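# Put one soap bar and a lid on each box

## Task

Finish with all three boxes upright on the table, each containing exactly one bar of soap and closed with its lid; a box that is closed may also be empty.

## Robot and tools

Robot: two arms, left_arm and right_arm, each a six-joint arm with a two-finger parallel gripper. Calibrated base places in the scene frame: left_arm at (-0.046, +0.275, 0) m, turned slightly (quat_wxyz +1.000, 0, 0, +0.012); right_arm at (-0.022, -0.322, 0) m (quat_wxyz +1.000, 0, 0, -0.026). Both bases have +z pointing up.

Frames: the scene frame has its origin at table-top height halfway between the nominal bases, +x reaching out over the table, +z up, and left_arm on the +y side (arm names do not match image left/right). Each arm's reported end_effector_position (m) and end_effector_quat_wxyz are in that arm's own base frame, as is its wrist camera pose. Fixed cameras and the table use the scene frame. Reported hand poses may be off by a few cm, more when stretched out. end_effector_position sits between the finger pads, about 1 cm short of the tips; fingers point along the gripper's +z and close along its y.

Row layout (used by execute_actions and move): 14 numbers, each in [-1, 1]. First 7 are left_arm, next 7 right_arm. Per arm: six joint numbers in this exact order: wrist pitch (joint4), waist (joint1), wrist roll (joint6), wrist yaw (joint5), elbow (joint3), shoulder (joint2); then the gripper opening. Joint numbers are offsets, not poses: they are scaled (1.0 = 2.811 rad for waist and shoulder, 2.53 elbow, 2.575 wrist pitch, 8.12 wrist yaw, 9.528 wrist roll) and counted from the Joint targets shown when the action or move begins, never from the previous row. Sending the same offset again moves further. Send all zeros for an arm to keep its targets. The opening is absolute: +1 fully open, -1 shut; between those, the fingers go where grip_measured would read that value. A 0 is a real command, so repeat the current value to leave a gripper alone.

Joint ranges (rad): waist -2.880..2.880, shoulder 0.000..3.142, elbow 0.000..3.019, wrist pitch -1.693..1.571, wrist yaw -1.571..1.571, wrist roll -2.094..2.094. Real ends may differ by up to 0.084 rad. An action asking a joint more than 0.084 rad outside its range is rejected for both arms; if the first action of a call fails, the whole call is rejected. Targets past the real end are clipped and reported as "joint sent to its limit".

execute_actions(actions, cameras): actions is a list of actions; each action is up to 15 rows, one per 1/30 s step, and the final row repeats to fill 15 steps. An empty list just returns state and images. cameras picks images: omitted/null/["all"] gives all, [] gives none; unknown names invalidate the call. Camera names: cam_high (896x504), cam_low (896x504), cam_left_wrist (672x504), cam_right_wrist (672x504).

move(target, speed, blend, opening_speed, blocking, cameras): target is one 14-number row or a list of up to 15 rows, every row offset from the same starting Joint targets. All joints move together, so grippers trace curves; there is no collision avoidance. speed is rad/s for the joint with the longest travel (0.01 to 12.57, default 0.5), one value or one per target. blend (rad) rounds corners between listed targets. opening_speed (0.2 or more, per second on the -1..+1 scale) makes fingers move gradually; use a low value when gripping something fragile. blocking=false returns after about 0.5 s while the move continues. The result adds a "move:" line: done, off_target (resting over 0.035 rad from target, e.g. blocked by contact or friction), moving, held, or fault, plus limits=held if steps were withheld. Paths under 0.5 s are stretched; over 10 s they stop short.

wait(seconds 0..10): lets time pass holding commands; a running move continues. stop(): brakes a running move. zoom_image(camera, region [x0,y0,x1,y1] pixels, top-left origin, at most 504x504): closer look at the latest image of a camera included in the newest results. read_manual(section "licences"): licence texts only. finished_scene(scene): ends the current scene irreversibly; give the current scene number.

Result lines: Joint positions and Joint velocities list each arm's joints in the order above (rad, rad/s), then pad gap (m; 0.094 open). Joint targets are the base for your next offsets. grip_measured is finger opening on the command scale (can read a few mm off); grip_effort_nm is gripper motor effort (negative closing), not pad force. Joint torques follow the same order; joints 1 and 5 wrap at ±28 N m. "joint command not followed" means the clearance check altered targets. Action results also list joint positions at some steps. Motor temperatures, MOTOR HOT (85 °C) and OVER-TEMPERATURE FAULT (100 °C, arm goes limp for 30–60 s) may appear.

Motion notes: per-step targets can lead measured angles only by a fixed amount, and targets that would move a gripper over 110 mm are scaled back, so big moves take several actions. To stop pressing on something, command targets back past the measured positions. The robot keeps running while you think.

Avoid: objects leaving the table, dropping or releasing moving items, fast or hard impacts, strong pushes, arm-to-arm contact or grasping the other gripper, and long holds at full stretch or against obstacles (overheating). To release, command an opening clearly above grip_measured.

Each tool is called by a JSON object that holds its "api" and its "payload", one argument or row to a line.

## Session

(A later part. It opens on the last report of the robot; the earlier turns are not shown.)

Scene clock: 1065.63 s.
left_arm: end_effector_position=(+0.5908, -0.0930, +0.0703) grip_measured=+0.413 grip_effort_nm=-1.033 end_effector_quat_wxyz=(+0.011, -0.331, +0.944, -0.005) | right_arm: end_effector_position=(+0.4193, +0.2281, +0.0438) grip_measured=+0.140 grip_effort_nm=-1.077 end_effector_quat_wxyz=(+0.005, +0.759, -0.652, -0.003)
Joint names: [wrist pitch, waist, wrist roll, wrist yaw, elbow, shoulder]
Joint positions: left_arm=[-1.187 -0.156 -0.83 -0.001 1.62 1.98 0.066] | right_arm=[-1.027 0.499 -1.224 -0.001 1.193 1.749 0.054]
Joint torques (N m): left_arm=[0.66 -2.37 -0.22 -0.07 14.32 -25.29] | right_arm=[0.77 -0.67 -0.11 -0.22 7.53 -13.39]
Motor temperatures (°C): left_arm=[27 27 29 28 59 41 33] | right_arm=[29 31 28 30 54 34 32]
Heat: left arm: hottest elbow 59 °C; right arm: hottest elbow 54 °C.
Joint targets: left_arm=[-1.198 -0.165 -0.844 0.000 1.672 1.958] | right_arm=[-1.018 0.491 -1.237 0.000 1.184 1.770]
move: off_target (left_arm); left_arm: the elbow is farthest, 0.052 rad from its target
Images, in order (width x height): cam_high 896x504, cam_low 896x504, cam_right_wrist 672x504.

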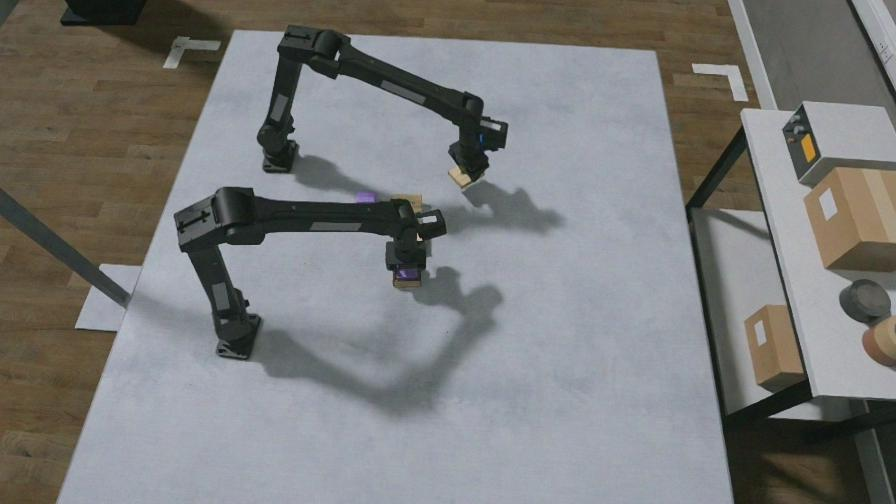

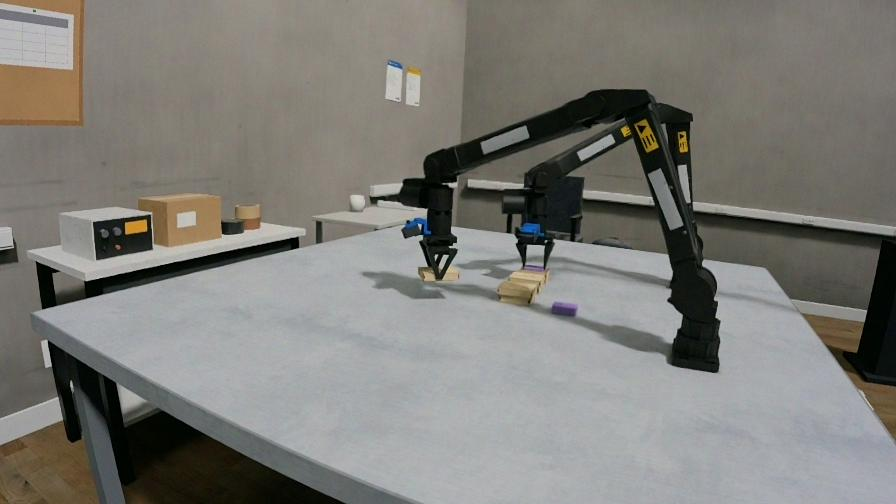

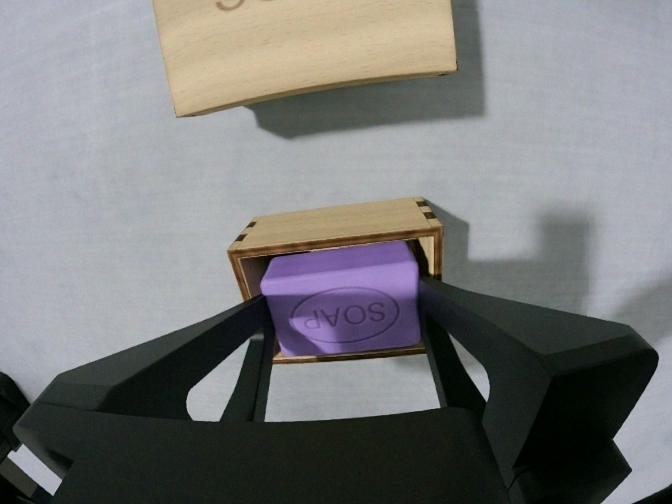

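{"api": "move", "payload": {
  "target": [0,0,0,0,0,0,0.25,0.0171,-0.0009,0,0,-0.0107,0.0032,0.05],
  "speed": 0.05,
  "cameras": ["cam_low","cam_right_wrist"]
}}

{"api": "zoom_image", "payload": {
  "camera": "cam_low",
  "region": [500, 245, 560, 295]
}}

{"api": "zoom_image", "payload": {
  "camera": "cam_right_wrist",
  "region": [230, 160, 460, 430]
}}

Scene clock: 1091.90 s.
left_arm: end_effector_position=(+0.5908, -0.0930, +0.0703) grip_measured=+0.413 grip_effort_nm=-1.033 end_effector_quat_wxyz=(+0.011, -0.331, +0.944, -0.005) | right_arm: end_effector_position=(+0.4181, +0.2263, +0.0315) grip_measured=+0.140 grip_effort_nm=-1.077 end_effector_quat_wxyz=(+0.001, +0.758, -0.652, -0.001)
Joint names: [wrist pitch, waist, wrist roll, wrist yaw, elbow, shoulder]
Joint positions: left_arm=[-1.187 -0.156 -0.83 -0.001 1.62 1.98 0.066] | right_arm=[-0.983 0.497 -1.224 -0.001 1.167 1.757 0.054]
Joint torques (N m): left_arm=[0.66 -2.32 -0.21 -0.07 14.34 -25.29] | right_arm=[0.66 -0.67 -0.11 -0.22 7.3 -13.22]
Motor temperatures (°C): left_arm=[27 27 29 28 60 41 33] | right_arm=[29 31 28 30 52 33 32]
Heat: left arm: hottest elbow 60 °C; right arm: hottest elbow 52 °C.
Joint targets: left_arm=[-1.198 -0.165 -0.844 0.000 1.672 1.958] | right_arm=[-0.974 0.489 -1.237 0.000 1.157 1.779]
move: off_target (left_arm); left_arm: the elbow is farthest, 0.052 rad from its target
Images, in order (width x height): cam_low 896x504, cam_right_wrist 672x504.

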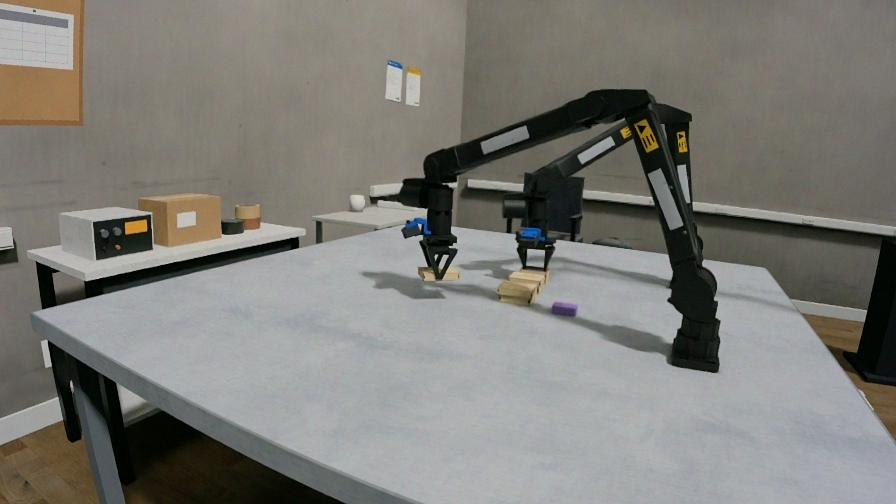

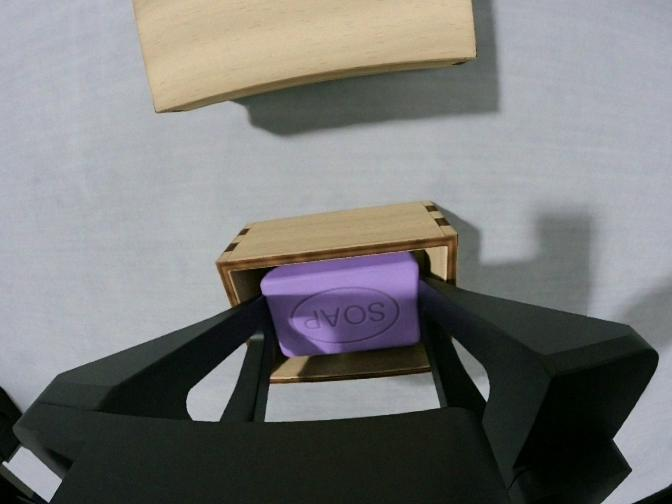

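Scaled by 8.400 from the camera's 896x504 image, which has a finer 1280x720 frame.

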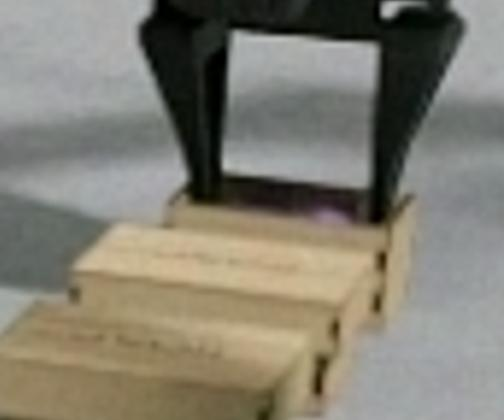

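Scaled by 1.867 from the camera's 672x504 image, which has a finer 960x720 frame.

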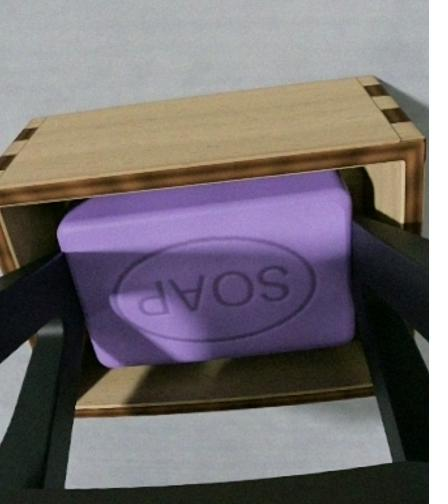

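{"api": "move", "payload": {
  "target": [0,0,0,0,0,0,0.25,0,0,0,0,0,0,0.21],
  "opening_speed": 0.2,
  "cameras": ["cam_low","cam_right_wrist"]
}}

{"api": "move", "payload": {
  "target": [
    [0,0,0,0,0,0,0.25,0,0,0,0,0,-0.0125,0.21],
    [0,0,0,0,0,0,0.25,0,0,0,0,0,-0.037,0.21]
  ],
  "speed": 0.06,
  "cameras": ["cam_low","cam_right_wrist"]
}}

{"api": "zoom_image", "payload": {
  "camera": "cam_low",
  "region": [500, 245, 560, 295]
}}

Scene clock: 1105.67 s.
left_arm: end_effector_position=(+0.5908, -0.0930, +0.0703) grip_measured=+0.413 grip_effort_nm=-1.038 end_effector_quat_wxyz=(+0.011, -0.331, +0.944, -0.005) | right_arm: end_effector_position=(+0.4181, +0.2261, +0.0313) grip_measured=+0.207 grip_effort_nm=0.037 end_effector_quat_wxyz=(+0.001, +0.758, -0.653, -0.001)
Joint names: [wrist pitch, waist, wrist roll, wrist yaw, elbow, shoulder]
Joint positions: left_arm=[-1.187 -0.156 -0.83 -0.001 1.62 1.98 0.066] | right_arm=[-0.982 0.496 -1.224 -0.001 1.166 1.757 0.057]
Joint torques (N m): left_arm=[0.66 -2.37 -0.21 -0.07 14.34 -25.29] | right_arm=[0.8 -0.62 -0.09 -0.17 7.23 -13.04]
Motor temperatures (°C): left_arm=[27 27 29 28 60 41 33] | right_arm=[29 31 28 30 52 34 32]
Heat: left arm: hottest elbow 60 °C; right arm: hottest elbow 52 °C.
Joint targets: left_arm=[-1.198 -0.165 -0.844 0.000 1.672 1.958] | right_arm=[-0.974 0.489 -1.237 0.000 1.157 1.779]
move: off_target (left_arm); left_arm: the elbow is farthest, 0.052 rad from its target
Images, in order (width x height): cam_low 896x504, cam_right_wrist 672x504.

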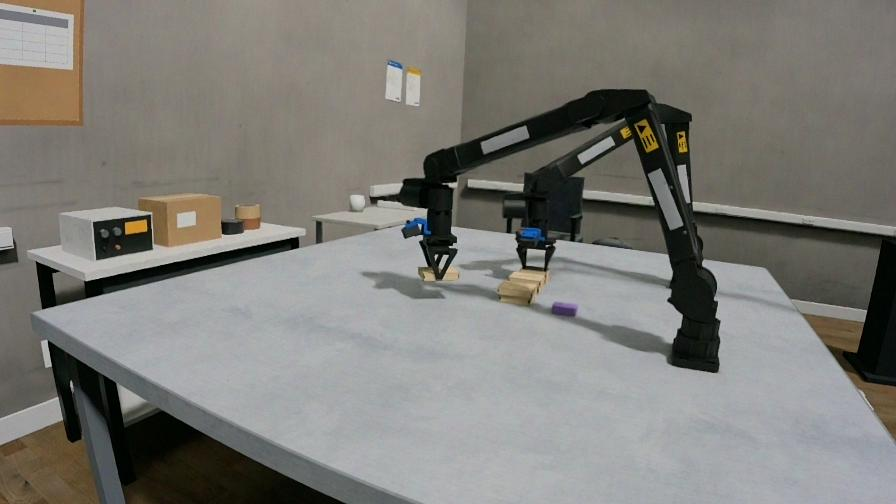

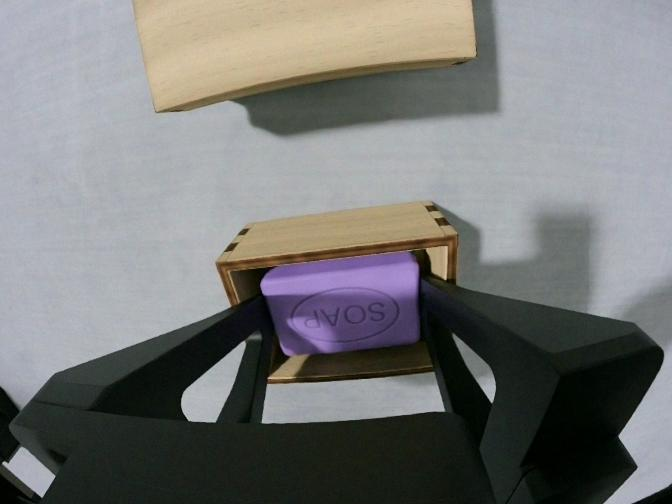

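Scene clock: 1107.83 s.
left_arm: end_effector_position=(+0.5908, -0.0930, +0.0703) grip_measured=+0.413 grip_effort_nm=-1.043 end_effector_quat_wxyz=(+0.011, -0.331, +0.944, -0.005) | right_arm: end_effector_position=(+0.4233, +0.2288, +0.0627) grip_measured=+0.208 grip_effort_nm=0.046 end_effector_quat_wxyz=(-0.031, +0.757, -0.652, +0.011)
Joint names: [wrist pitch, waist, wrist roll, wrist yaw, elbow, shoulder]
Joint positions: left_arm=[-1.187 -0.156 -0.83 -0.001 1.62 1.98 0.066] | right_arm=[-0.982 0.496 -1.224 -0.001 1.166 1.689 0.057]
Joint torques (N m): left_arm=[0.66 -2.32 -0.22 -0.07 14.34 -25.29] | right_arm=[0.79 -0.67 -0.11 -0.22 7.79 -15.44]
Motor temperatures (°C): left_arm=[27 27 29 28 60 41 33] | right_arm=[29 31 28 30 52 34 32]
Heat: left arm: hottest elbow 60 °C; right arm: hottest elbow 52 °C.
Joint targets: left_arm=[-1.198 -0.165 -0.844 0.000 1.672 1.958] | right_arm=[-0.973 0.489 -1.237 0.000 1.157 1.675]
move: off_target (left_arm); left_arm: the elbow is farthest, 0.052 rad from its target
Images, in order (width x height): cam_low 896x504, cam_right_wrist 672x504.

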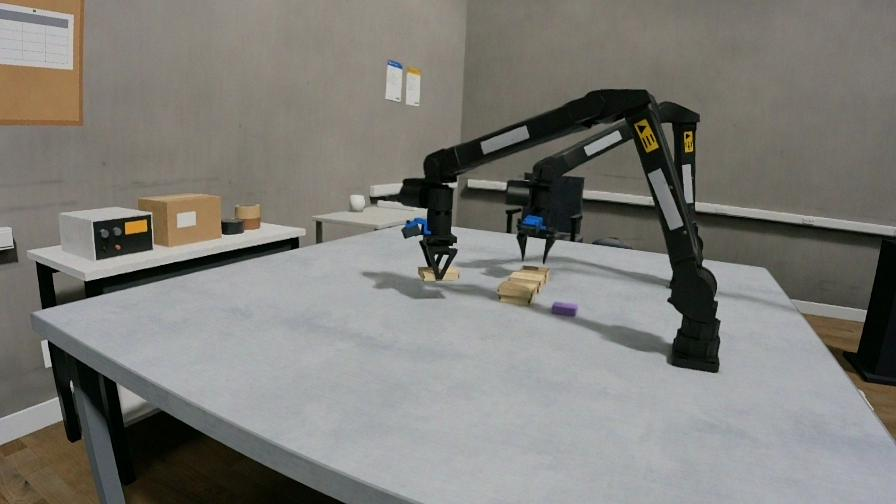

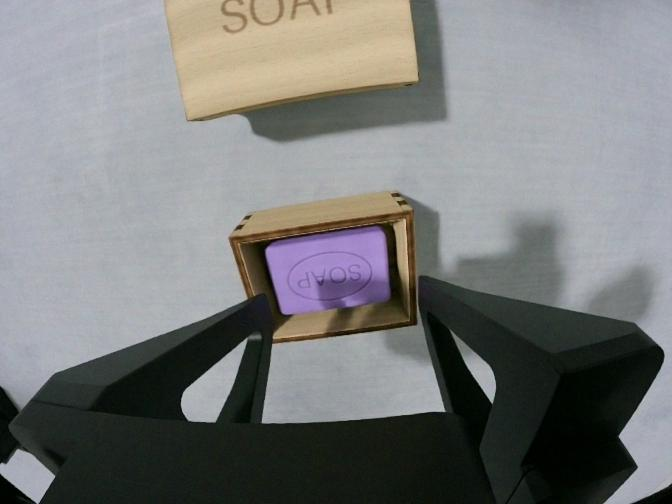

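Scaled by 8.400 from the camera's 896x504 image, which has a finer 1280x720 frame.

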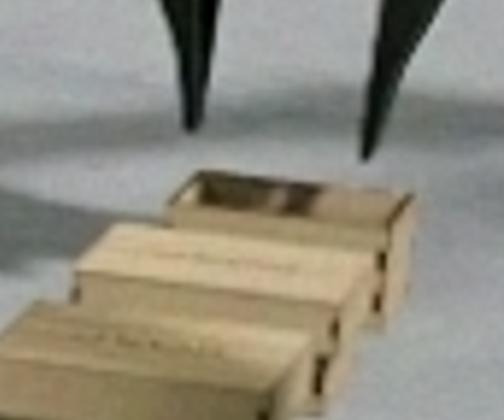

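{"api": "move", "payload": {
  "target": [
    [0,0,0,0,0,0,0.25,0,0,0,0,0,-0.0711,0.21],
    [0,0,0,0,0,0,0.25,-0.0447,-0.1743,0.0228,0,-0.1174,-0.1391,0.21],
    [0,-0.2095,0,0,0,0,0.25,-0.0447,-0.1743,0.0228,0,-0.1174,-0.1391,0.21],
    [0.0276,-0.2095,0,0,-0.0348,0.0221,0.25,-0.0447,-0.1743,0.0228,0,-0.1174,-0.1391,0.21]
  ],
  "speed": [0.3,0.5,0.4,0.1],
  "cameras": ["cam_low","cam_high","cam_left_wrist"]
}}

{"api": "zoom_image", "payload": {
  "camera": "cam_low",
  "region": [500, 245, 560, 295]
}}

{"api": "zoom_image", "payload": {
  "camera": "cam_left_wrist",
  "region": [225, 150, 475, 250]
}}

Scene clock: 1133.83 s.
left_arm: end_effector_position=(+0.4324, -0.4135, +0.0548) grip_measured=+0.413 grip_effort_nm=-1.048 end_effector_quat_wxyz=(+0.012, -0.034, +0.999, -0.011) | right_arm: end_effector_position=(+0.3483, +0.0004, +0.1102) grip_measured=+0.208 grip_effort_nm=0.046 end_effector_quat_wxyz=(+0.028, -0.494, +0.869, -0.015)
Joint names: [wrist pitch, waist, wrist roll, wrist yaw, elbow, shoulder]
Joint positions: left_arm=[-1.14 -0.762 -0.83 -0.001 1.593 1.991 0.066] | right_arm=[-1.081 0.002 -1.033 -0.001 0.871 1.297 0.057]
Joint torques (N m): left_arm=[1.73 -0.91 -0.21 -0.07 8.62 -19.9] | right_arm=[0.21 -0.26 0.14 -0.24 8.12 -9.7]
Motor temperatures (°C): left_arm=[27 27 29 28 61 41 33] | right_arm=[29 31 28 30 52 33 31]
Heat: left arm: hottest elbow 61 °C; right arm: hottest elbow 52 °C.
Joint targets: left_arm=[-1.127 -0.755 -0.844 0.000 1.584 2.020] | right_arm=[-1.089 -0.001 -1.020 -0.001 0.860 1.284]
move: done
Images, in order (width x height): cam_high 896x504, cam_low 896x504, cam_left_wrist 672x504.

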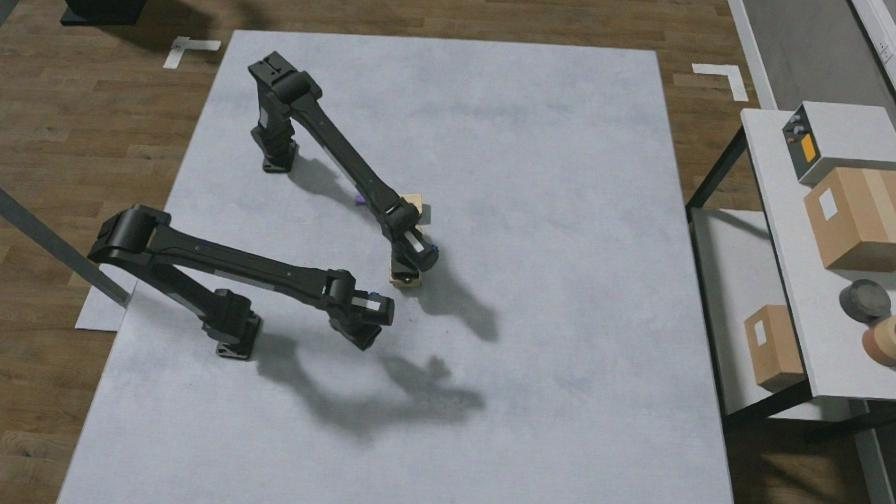

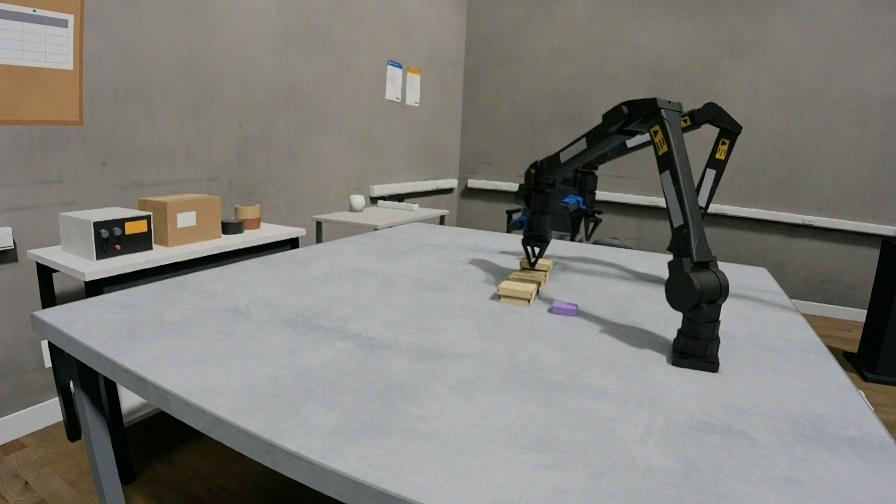

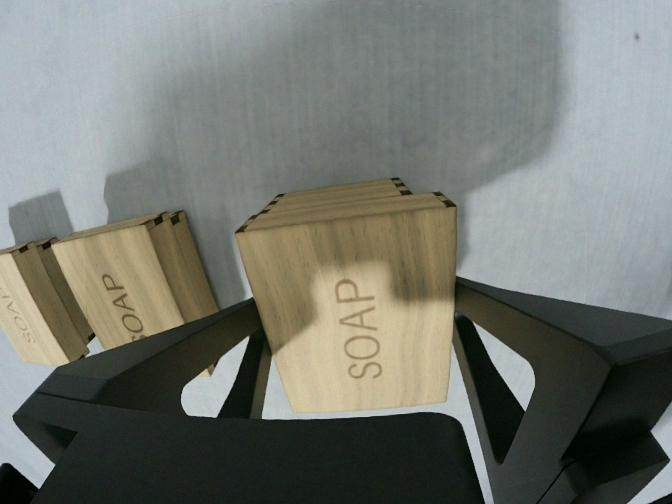

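Scaled by 8.400 from the camera's 896x504 image, which has a finer 1280x720 frame.

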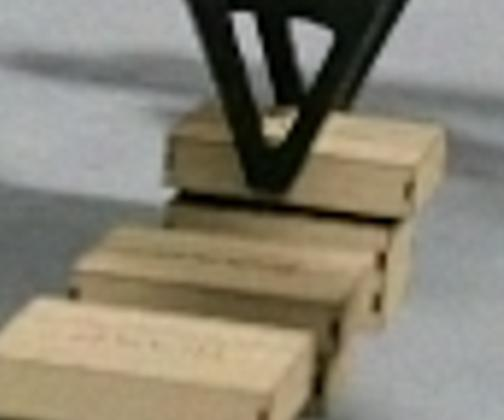

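Scaled by 2.016 from the camera's 672x504 image, which has a finer 960x720 frame.

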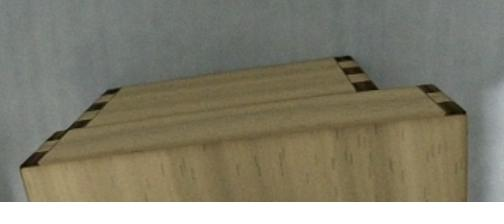

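{"api": "move", "payload": {
  "target": [0.0012,0.0041,0,0,0,0,0.25,0,0,0,0,0,0,0.2],
  "speed": 0.05,
  "cameras": ["cam_low","cam_left_wrist"]
}}

{"api": "zoom_image", "payload": {
  "camera": "cam_low",
  "region": [500, 245, 560, 295]
}}

{"api": "zoom_image", "payload": {
  "camera": "cam_left_wrist",
  "region": [225, 150, 475, 250]
}}

Scene clock: 1145.00 s.
left_arm: end_effector_position=(+0.4366, -0.4102, +0.0549) grip_measured=+0.413 grip_effort_nm=-1.038 end_effector_quat_wxyz=(+0.013, -0.038, +0.999, -0.013) | right_arm: end_effector_position=(+0.3483, +0.0004, +0.1102) grip_measured=+0.202 grip_effort_nm=-0.139 end_effector_quat_wxyz=(+0.028, -0.494, +0.869, -0.015)
Joint names: [wrist pitch, waist, wrist roll, wrist yaw, elbow, shoulder]
Joint positions: left_arm=[-1.137 -0.754 -0.83 -0.001 1.593 1.991 0.066] | right_arm=[-1.081 0.002 -1.032 -0.001 0.871 1.297 0.056]
Joint torques (N m): left_arm=[1.74 -0.73 -0.22 -0.07 8.62 -20.6] | right_arm=[0.23 -0.26 0.14 -0.24 8.13 -9.7]
Motor temperatures (°C): left_arm=[27 27 29 28 59 42 33] | right_arm=[29 31 28 30 53 33 31]
Heat: left arm: hottest elbow 59 °C; right arm: hottest elbow 53 °C.
Joint targets: left_arm=[-1.124 -0.743 -0.844 0.000 1.584 2.020] | right_arm=[-1.089 -0.001 -1.019 -0.001 0.860 1.284]
move: done
Images, in order (width x height): cam_low 896x504, cam_left_wrist 672x504.

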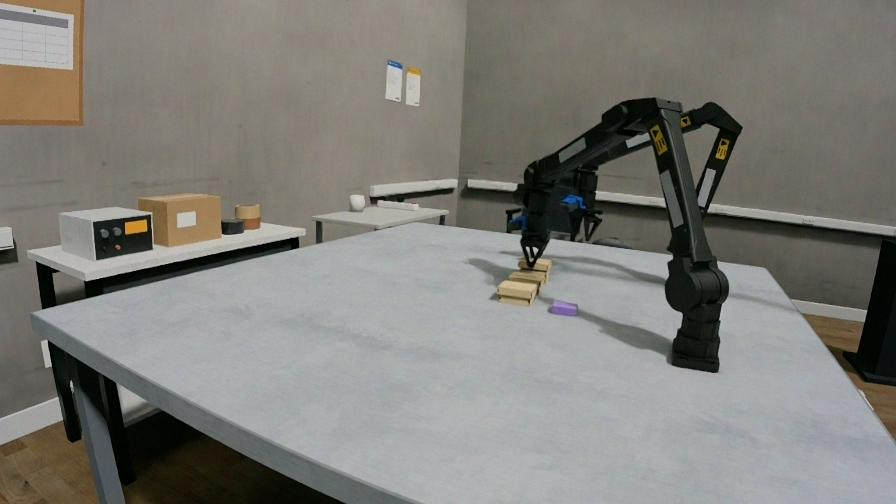

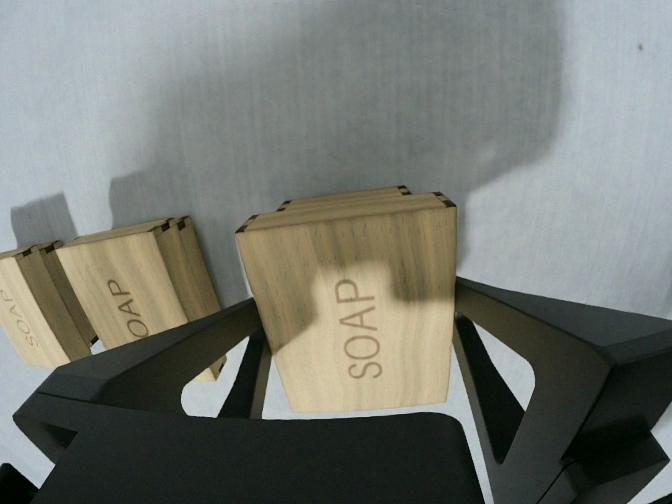

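Scaled by 8.400 from the camera's 896x504 image, which has a finer 1280x720 frame.

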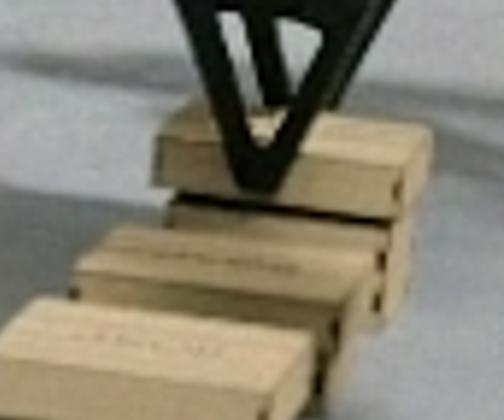

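Scaled by 2.016 from the camera's 672x504 image, which has a finer 960x720 frame.

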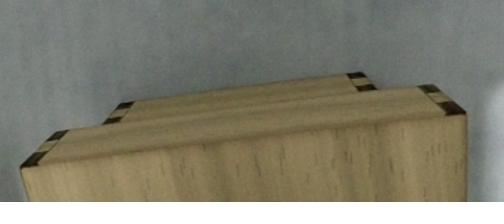

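{"api": "move", "payload": {
  "target": [0,0,0,0,0,0.0035,0.25,0,0,0,0,0,0,0.2],
  "speed": 0.05,
  "cameras": ["cam_low","cam_left_wrist"]
}}

{"api": "zoom_image", "payload": {
  "camera": "cam_low",
  "region": [500, 245, 560, 295]
}}

{"api": "zoom_image", "payload": {
  "camera": "cam_left_wrist",
  "region": [225, 150, 475, 250]
}}

Scene clock: 1160.73 s.
left_arm: end_effector_position=(+0.4363, -0.4099, +0.0507) grip_measured=+0.413 grip_effort_nm=-1.038 end_effector_quat_wxyz=(+0.010, -0.038, +0.999, -0.010) | right_arm: end_effector_position=(+0.3483, +0.0004, +0.1102) grip_measured=+0.202 grip_effort_nm=-0.144 end_effector_quat_wxyz=(+0.028, -0.494, +0.869, -0.015)
Joint names: [wrist pitch, waist, wrist roll, wrist yaw, elbow, shoulder]
Joint positions: left_arm=[-1.137 -0.754 -0.83 -0.001 1.593 1.998 0.066] | right_arm=[-1.081 0.002 -1.032 -0.001 0.871 1.297 0.056]
Joint torques (N m): left_arm=[1.65 -0.73 -0.22 -0.07 8.58 -20.6] | right_arm=[0.21 -0.21 0.14 -0.24 8.12 -9.7]
Motor temperatures (°C): left_arm=[27 27 29 28 58 42 33] | right_arm=[29 31 28 30 53 33 31]
Heat: left arm: hottest elbow 58 °C; right arm: hottest elbow 53 °C.
Joint targets: left_arm=[-1.124 -0.743 -0.844 0.000 1.584 2.030] | right_arm=[-1.089 -0.001 -1.019 -0.001 0.860 1.284]
move: done
Images, in order (width x height): cam_low 896x504, cam_left_wrist 672x504.

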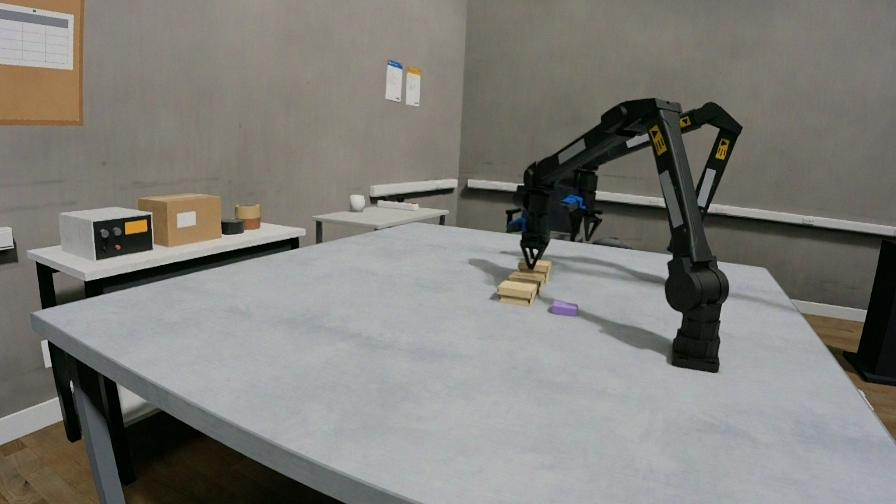

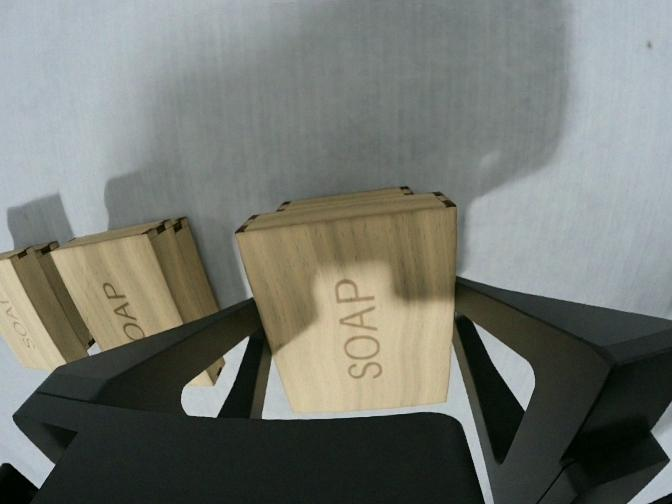

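Scaled by 8.400 from the camera's 896x504 image, which has a finer 1280x720 frame.

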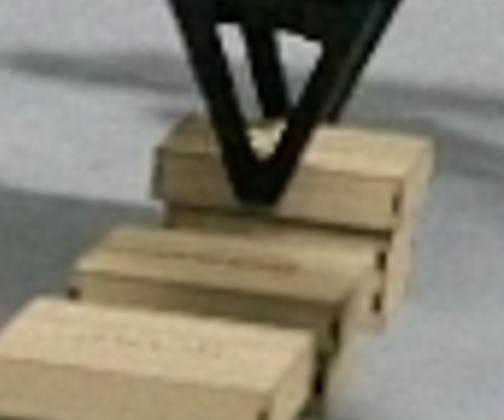

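Scaled by 2.016 from the camera's 672x504 image, which has a finer 960x720 frame.

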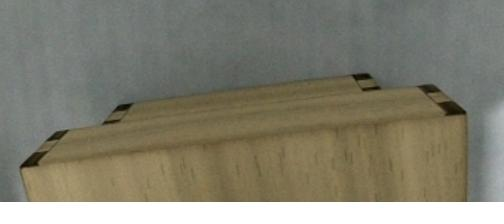

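{"api": "move", "payload": {
  "target": [-0.0107,0.0004,0,0,0,0,0.25,0,0,0,0,0,0,0.2],
  "speed": 0.05,
  "cameras": []
}}

{"api": "move", "payload": {
  "target": [0,0,0,0,0,0.002,0.25,0,0,0,0,0,0,0.2],
  "speed": 0.05,
  "cameras": ["cam_low","cam_left_wrist"]
}}

{"api": "zoom_image", "payload": {
  "camera": "cam_low",
  "region": [500, 245, 560, 295]
}}

{"api": "zoom_image", "payload": {
  "camera": "cam_left_wrist",
  "region": [225, 150, 475, 250]
}}

Scene clock: 1173.60 s.
left_arm: end_effector_position=(+0.4356, -0.4093, +0.0507) grip_measured=+0.413 grip_effort_nm=-1.043 end_effector_quat_wxyz=(+0.009, -0.038, +0.999, -0.009) | right_arm: end_effector_position=(+0.3483, +0.0004, +0.1102) grip_measured=+0.202 grip_effort_nm=-0.144 end_effector_quat_wxyz=(+0.028, -0.494, +0.869, -0.015)
Joint names: [wrist pitch, waist, wrist roll, wrist yaw, elbow, shoulder]
Joint positions: left_arm=[-1.14 -0.754 -0.83 -0.001 1.593 1.998 0.066] | right_arm=[-1.081 0.002 -1.032 -0.001 0.871 1.297 0.056]
Joint torques (N m): left_arm=[0.72 -0.67 -0.21 -0.07 8.58 -20.37] | right_arm=[0.21 -0.26 0.13 -0.24 8.14 -9.7]
Motor temperatures (°C): left_arm=[27 27 29 28 56 42 33] | right_arm=[29 31 28 30 53 33 30]
Heat: left arm: hottest elbow 56 °C; right arm: hottest elbow 53 °C.
Joint targets: left_arm=[-1.152 -0.742 -0.844 0.000 1.584 2.030] | right_arm=[-1.089 -0.001 -1.019 -0.001 0.860 1.284]
move: done
No camera images: "cameras" was empty.

Scene clock: 1174.40 s.
left_arm: end_effector_position=(+0.4353, -0.4090, +0.0478) grip_measured=+0.413 grip_effort_nm=-1.043 end_effector_quat_wxyz=(+0.007, -0.038, +0.999, -0.007) | right_arm: end_effector_position=(+0.3483, +0.0004, +0.1102) grip_measured=+0.202 grip_effort_nm=-0.139 end_effector_quat_wxyz=(+0.028, -0.494, +0.869, -0.015)
Joint names: [wrist pitch, waist, wrist roll, wrist yaw, elbow, shoulder]
Joint positions: left_arm=[-1.141 -0.754 -0.83 -0.001 1.593 2.003 0.066] | right_arm=[-1.081 0.002 -1.032 -0.001 0.871 1.297 0.056]
Joint torques (N m): left_arm=[0.65 -0.67 -0.21 -0.07 8.55 -20.31] | right_arm=[0.21 -0.26 0.13 -0.24 8.13 -9.7]
Motor temperatures (°C): left_arm=[27 27 29 28 56 42 33] | right_arm=[29 31 28 30 53 33 30]
Heat: left arm: hottest elbow 56 °C; right arm: hottest elbow 53 °C.
Joint targets: left_arm=[-1.152 -0.742 -0.844 0.000 1.584 2.036] | right_arm=[-1.089 -0.001 -1.019 -0.001 0.860 1.284]
move: done
Images, in order (width x height): cam_low 896x504, cam_left_wrist 672x504.

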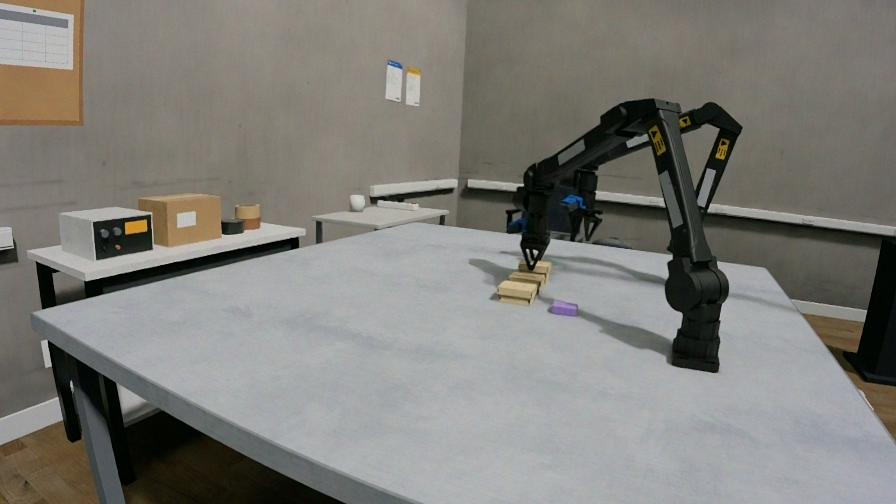

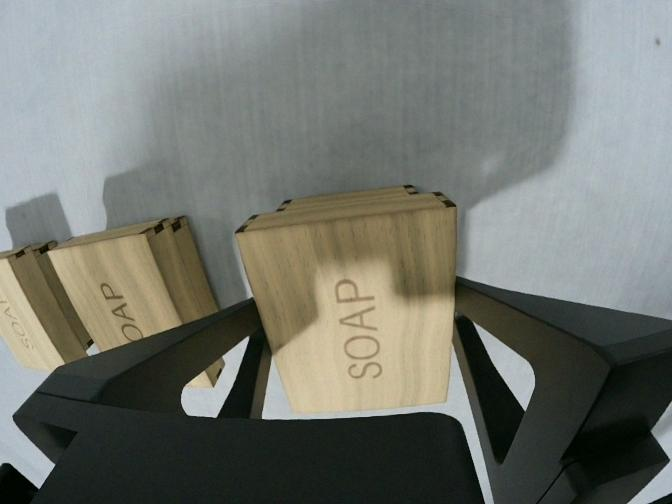

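Scaled by 8.400 from the camera's 896x504 image, which has a finer 1280x720 frame.

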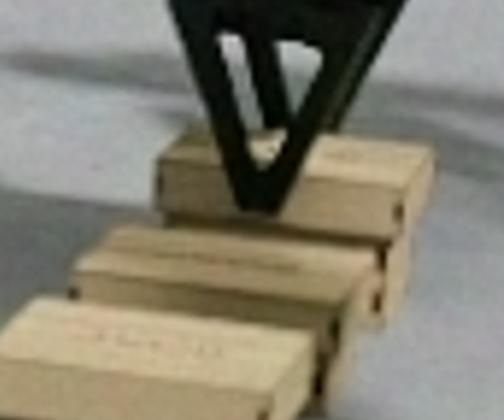

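Scaled by 2.016 from the camera's 672x504 image, which has a finer 960x720 frame.

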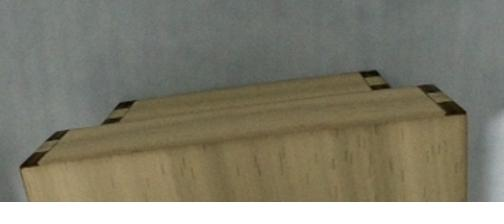

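{"api": "move", "payload": {
  "target": [0,0,0,0,0,0.0018,0.25,0,0,0,0,0,0,0.2],
  "speed": 0.05,
  "cameras": ["cam_low","cam_left_wrist"]
}}

{"api": "zoom_image", "payload": {
  "camera": "cam_low",
  "region": [500, 245, 560, 295]
}}

{"api": "zoom_image", "payload": {
  "camera": "cam_left_wrist",
  "region": [225, 150, 475, 250]
}}

Scene clock: 1185.47 s.
left_arm: end_effector_position=(+0.4350, -0.4087, +0.0449) grip_measured=+0.413 grip_effort_nm=-1.028 end_effector_quat_wxyz=(+0.006, -0.038, +0.999, -0.005) | right_arm: end_effector_position=(+0.3483, +0.0004, +0.1102) grip_measured=+0.202 grip_effort_nm=-0.139 end_effector_quat_wxyz=(+0.028, -0.494, +0.869, -0.015)
Joint names: [wrist pitch, waist, wrist roll, wrist yaw, elbow, shoulder]
Joint positions: left_arm=[-1.141 -0.754 -0.83 -0.001 1.593 2.008 0.066] | right_arm=[-1.081 0.002 -1.032 -0.001 0.871 1.297 0.056]
Joint torques (N m): left_arm=[0.65 -0.67 -0.22 -0.07 8.51 -20.6] | right_arm=[0.21 -0.21 0.14 -0.24 8.13 -9.64]
Motor temperatures (°C): left_arm=[27 27 29 28 55 42 34] | right_arm=[29 31 28 30 53 33 30]
Heat: left arm: hottest elbow 55 °C; right arm: hottest elbow 53 °C.
Joint targets: left_arm=[-1.152 -0.742 -0.844 0.000 1.584 2.041] | right_arm=[-1.089 -0.001 -1.019 -0.001 0.860 1.284]
move: done
Images, in order (width x height): cam_low 896x504, cam_left_wrist 672x504.

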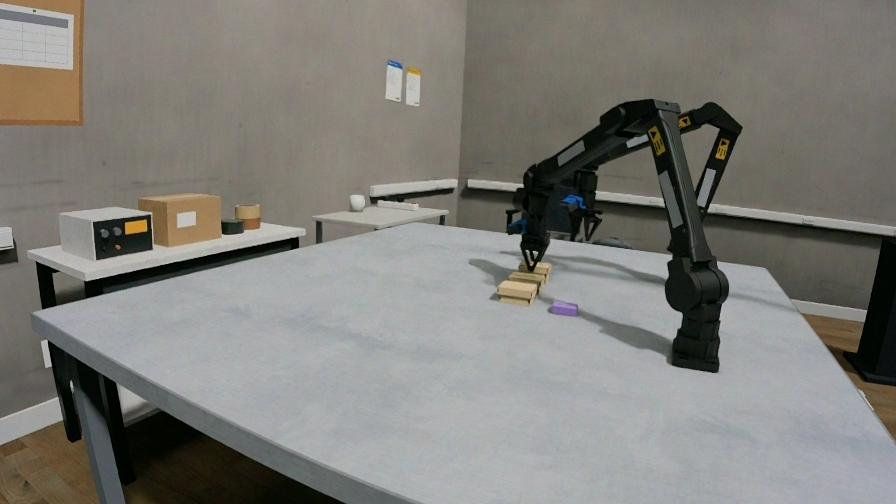

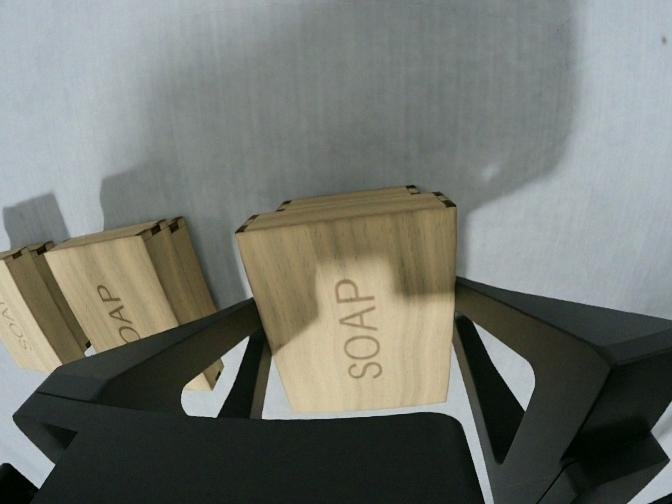

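Scaled by 8.400 from the camera's 896x504 image, which has a finer 1280x720 frame.

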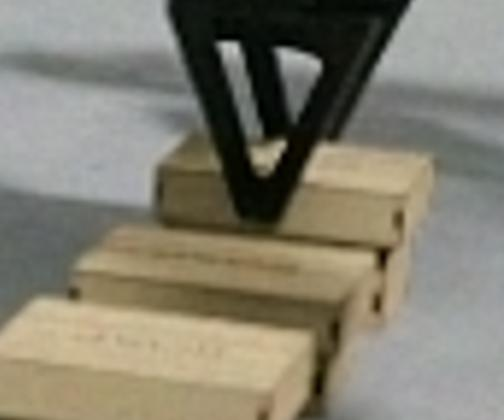

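Scaled by 2.016 from the camera's 672x504 image, which has a finer 960x720 frame.

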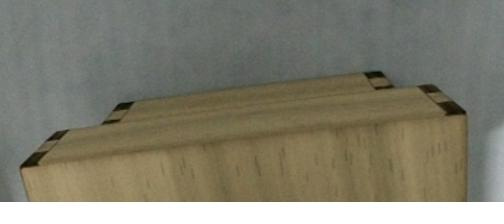

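{"api": "move", "payload": {
  "target": [0,0,0,0,0,0.004,0.25,0,0,0,0,0,0,0.2],
  "speed": 0.05,
  "cameras": ["cam_low","cam_left_wrist"]
}}

{"api": "zoom_image", "payload": {
  "camera": "cam_low",
  "region": [500, 245, 560, 295]
}}

{"api": "zoom_image", "payload": {
  "camera": "cam_left_wrist",
  "region": [225, 150, 475, 250]
}}

Scene clock: 1195.03 s.
left_arm: end_effector_position=(+0.4346, -0.4077, +0.0386) grip_measured=+0.413 grip_effort_nm=-1.038 end_effector_quat_wxyz=(+0.002, -0.039, +0.999, -0.001) | right_arm: end_effector_position=(+0.3483, +0.0004, +0.1102) grip_measured=+0.202 grip_effort_nm=-0.139 end_effector_quat_wxyz=(+0.028, -0.494, +0.869, -0.015)
Joint names: [wrist pitch, waist, wrist roll, wrist yaw, elbow, shoulder]
Joint positions: left_arm=[-1.141 -0.753 -0.83 -0.001 1.593 2.019 0.066] | right_arm=[-1.081 0.002 -1.032 -0.001 0.871 1.297 0.056]
Joint torques (N m): left_arm=[0.64 -0.62 -0.22 -0.07 8.44 -20.37] | right_arm=[0.21 -0.21 0.14 -0.24 8.13 -9.7]
Heat: left arm: hottest elbow 54 °C; right arm: hottest elbow 53 °C.
Joint targets: left_arm=[-1.152 -0.742 -0.844 0.000 1.584 2.052] | right_arm=[-1.089 -0.001 -1.019 -0.001 0.860 1.284]
move: done
Images, in order (width x height): cam_low 896x504, cam_left_wrist 672x504.

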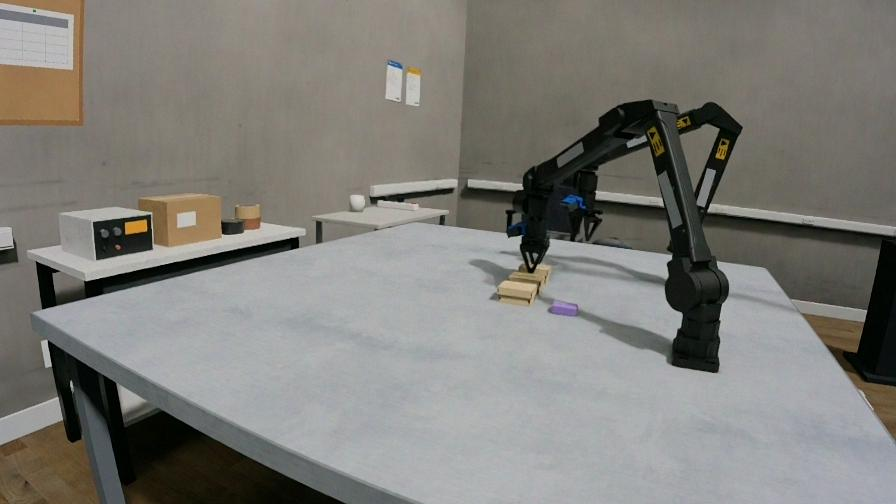

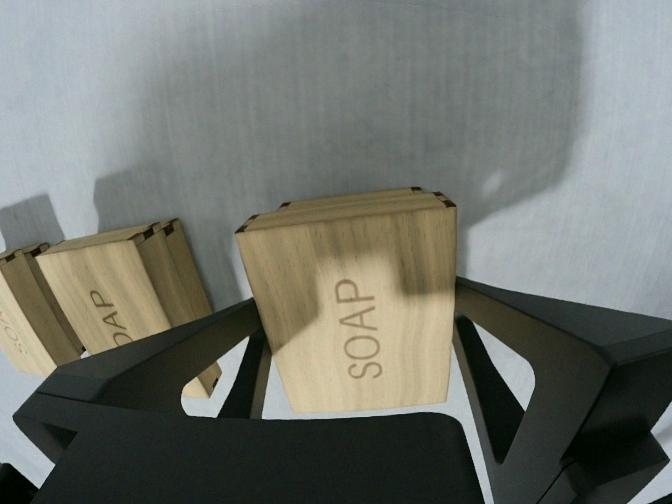

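Scaled by 8.400 from the camera's 896x504 image, which has a finer 1280x720 frame.

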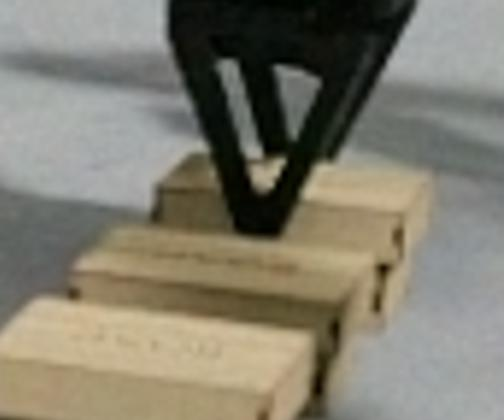

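Scaled by 2.016 from the camera's 672x504 image, which has a finer 960x720 frame.

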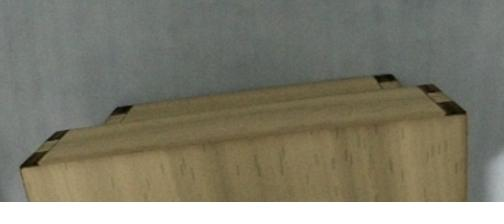

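Entering. Release.

{"api": "move", "payload": {
  "target": [0,0,0,0,0,0,0.8,0,0,0,0,0,0,0.2],
  "opening_speed": 0.25,
  "cameras": ["cam_low","cam_left_wrist"]
}}

{"api": "zoom_image", "payload": {
  "camera": "cam_low",
  "region": [500, 245, 560, 295]
}}

{"api": "zoom_image", "payload": {
  "camera": "cam_left_wrist",
  "region": [225, 150, 475, 250]
}}

Scene clock: 1205.13 s.
left_arm: end_effector_position=(+0.4346, -0.4077, +0.0386) grip_measured=+0.797 grip_effort_nm=0.129 end_effector_quat_wxyz=(+0.002, -0.039, +0.999, -0.001) | right_arm: end_effector_position=(+0.3483, +0.0004, +0.1102) grip_measured=+0.202 grip_effort_nm=-0.144 end_effector_quat_wxyz=(+0.028, -0.494, +0.869, -0.015)
Joint names: [wrist pitch, waist, wrist roll, wrist yaw, elbow, shoulder]
Joint positions: left_arm=[-1.141 -0.753 -0.831 -0.001 1.593 2.019 0.084] | right_arm=[-1.081 0.002 -1.032 -0.001 0.871 1.297 0.056]
Joint torques (N m): left_arm=[0.64 -0.67 -0.22 -0.07 8.44 -20.42] | right_arm=[0.23 -0.21 0.14 -0.24 8.12 -9.7]
Heat: left arm: hottest elbow 54 °C; right arm: hottest elbow 53 °C.
Joint targets: left_arm=[-1.152 -0.742 -0.844 0.000 1.584 2.052] | right_arm=[-1.089 -0.001 -1.019 -0.001 0.860 1.284]
move: done
Images, in order (width x height): cam_low 896x504, cam_left_wrist 672x504.

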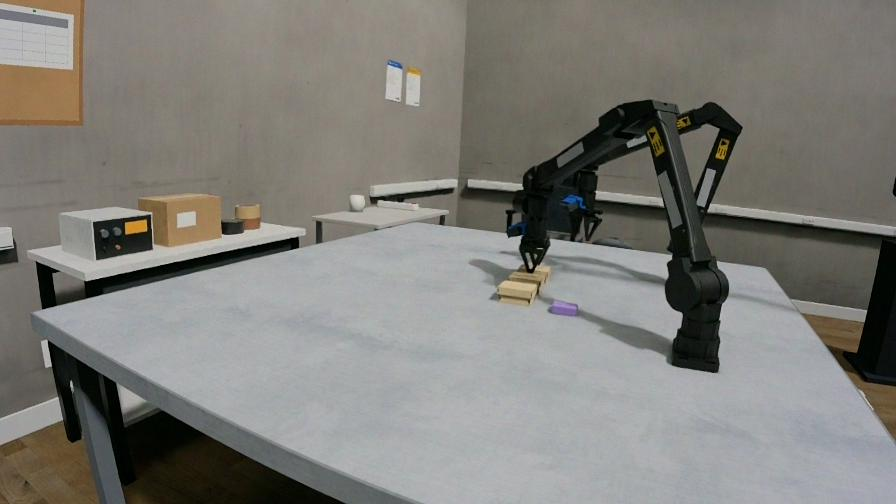

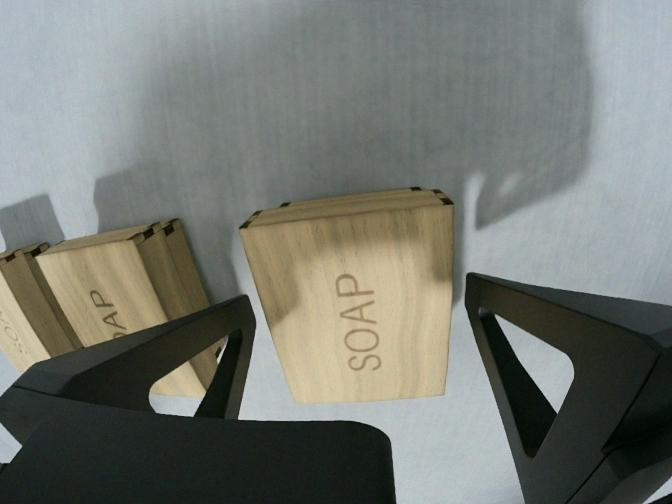

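Scaled by 8.400 from the camera's 896x504 image, which has a finer 1280x720 frame.

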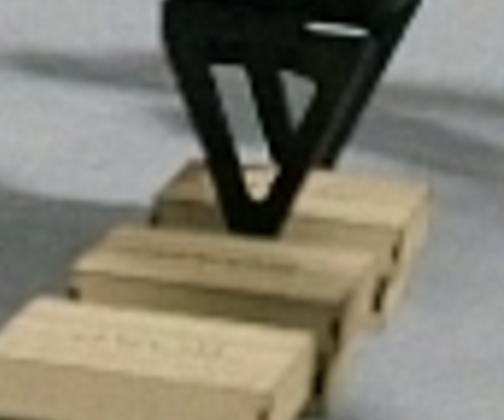

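Scaled by 2.016 from the camera's 672x504 image, which has a finer 960x720 frame.

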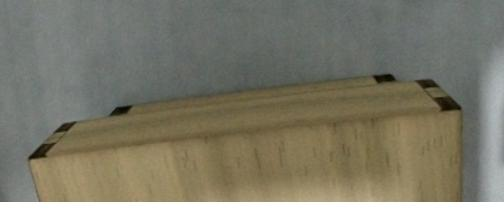

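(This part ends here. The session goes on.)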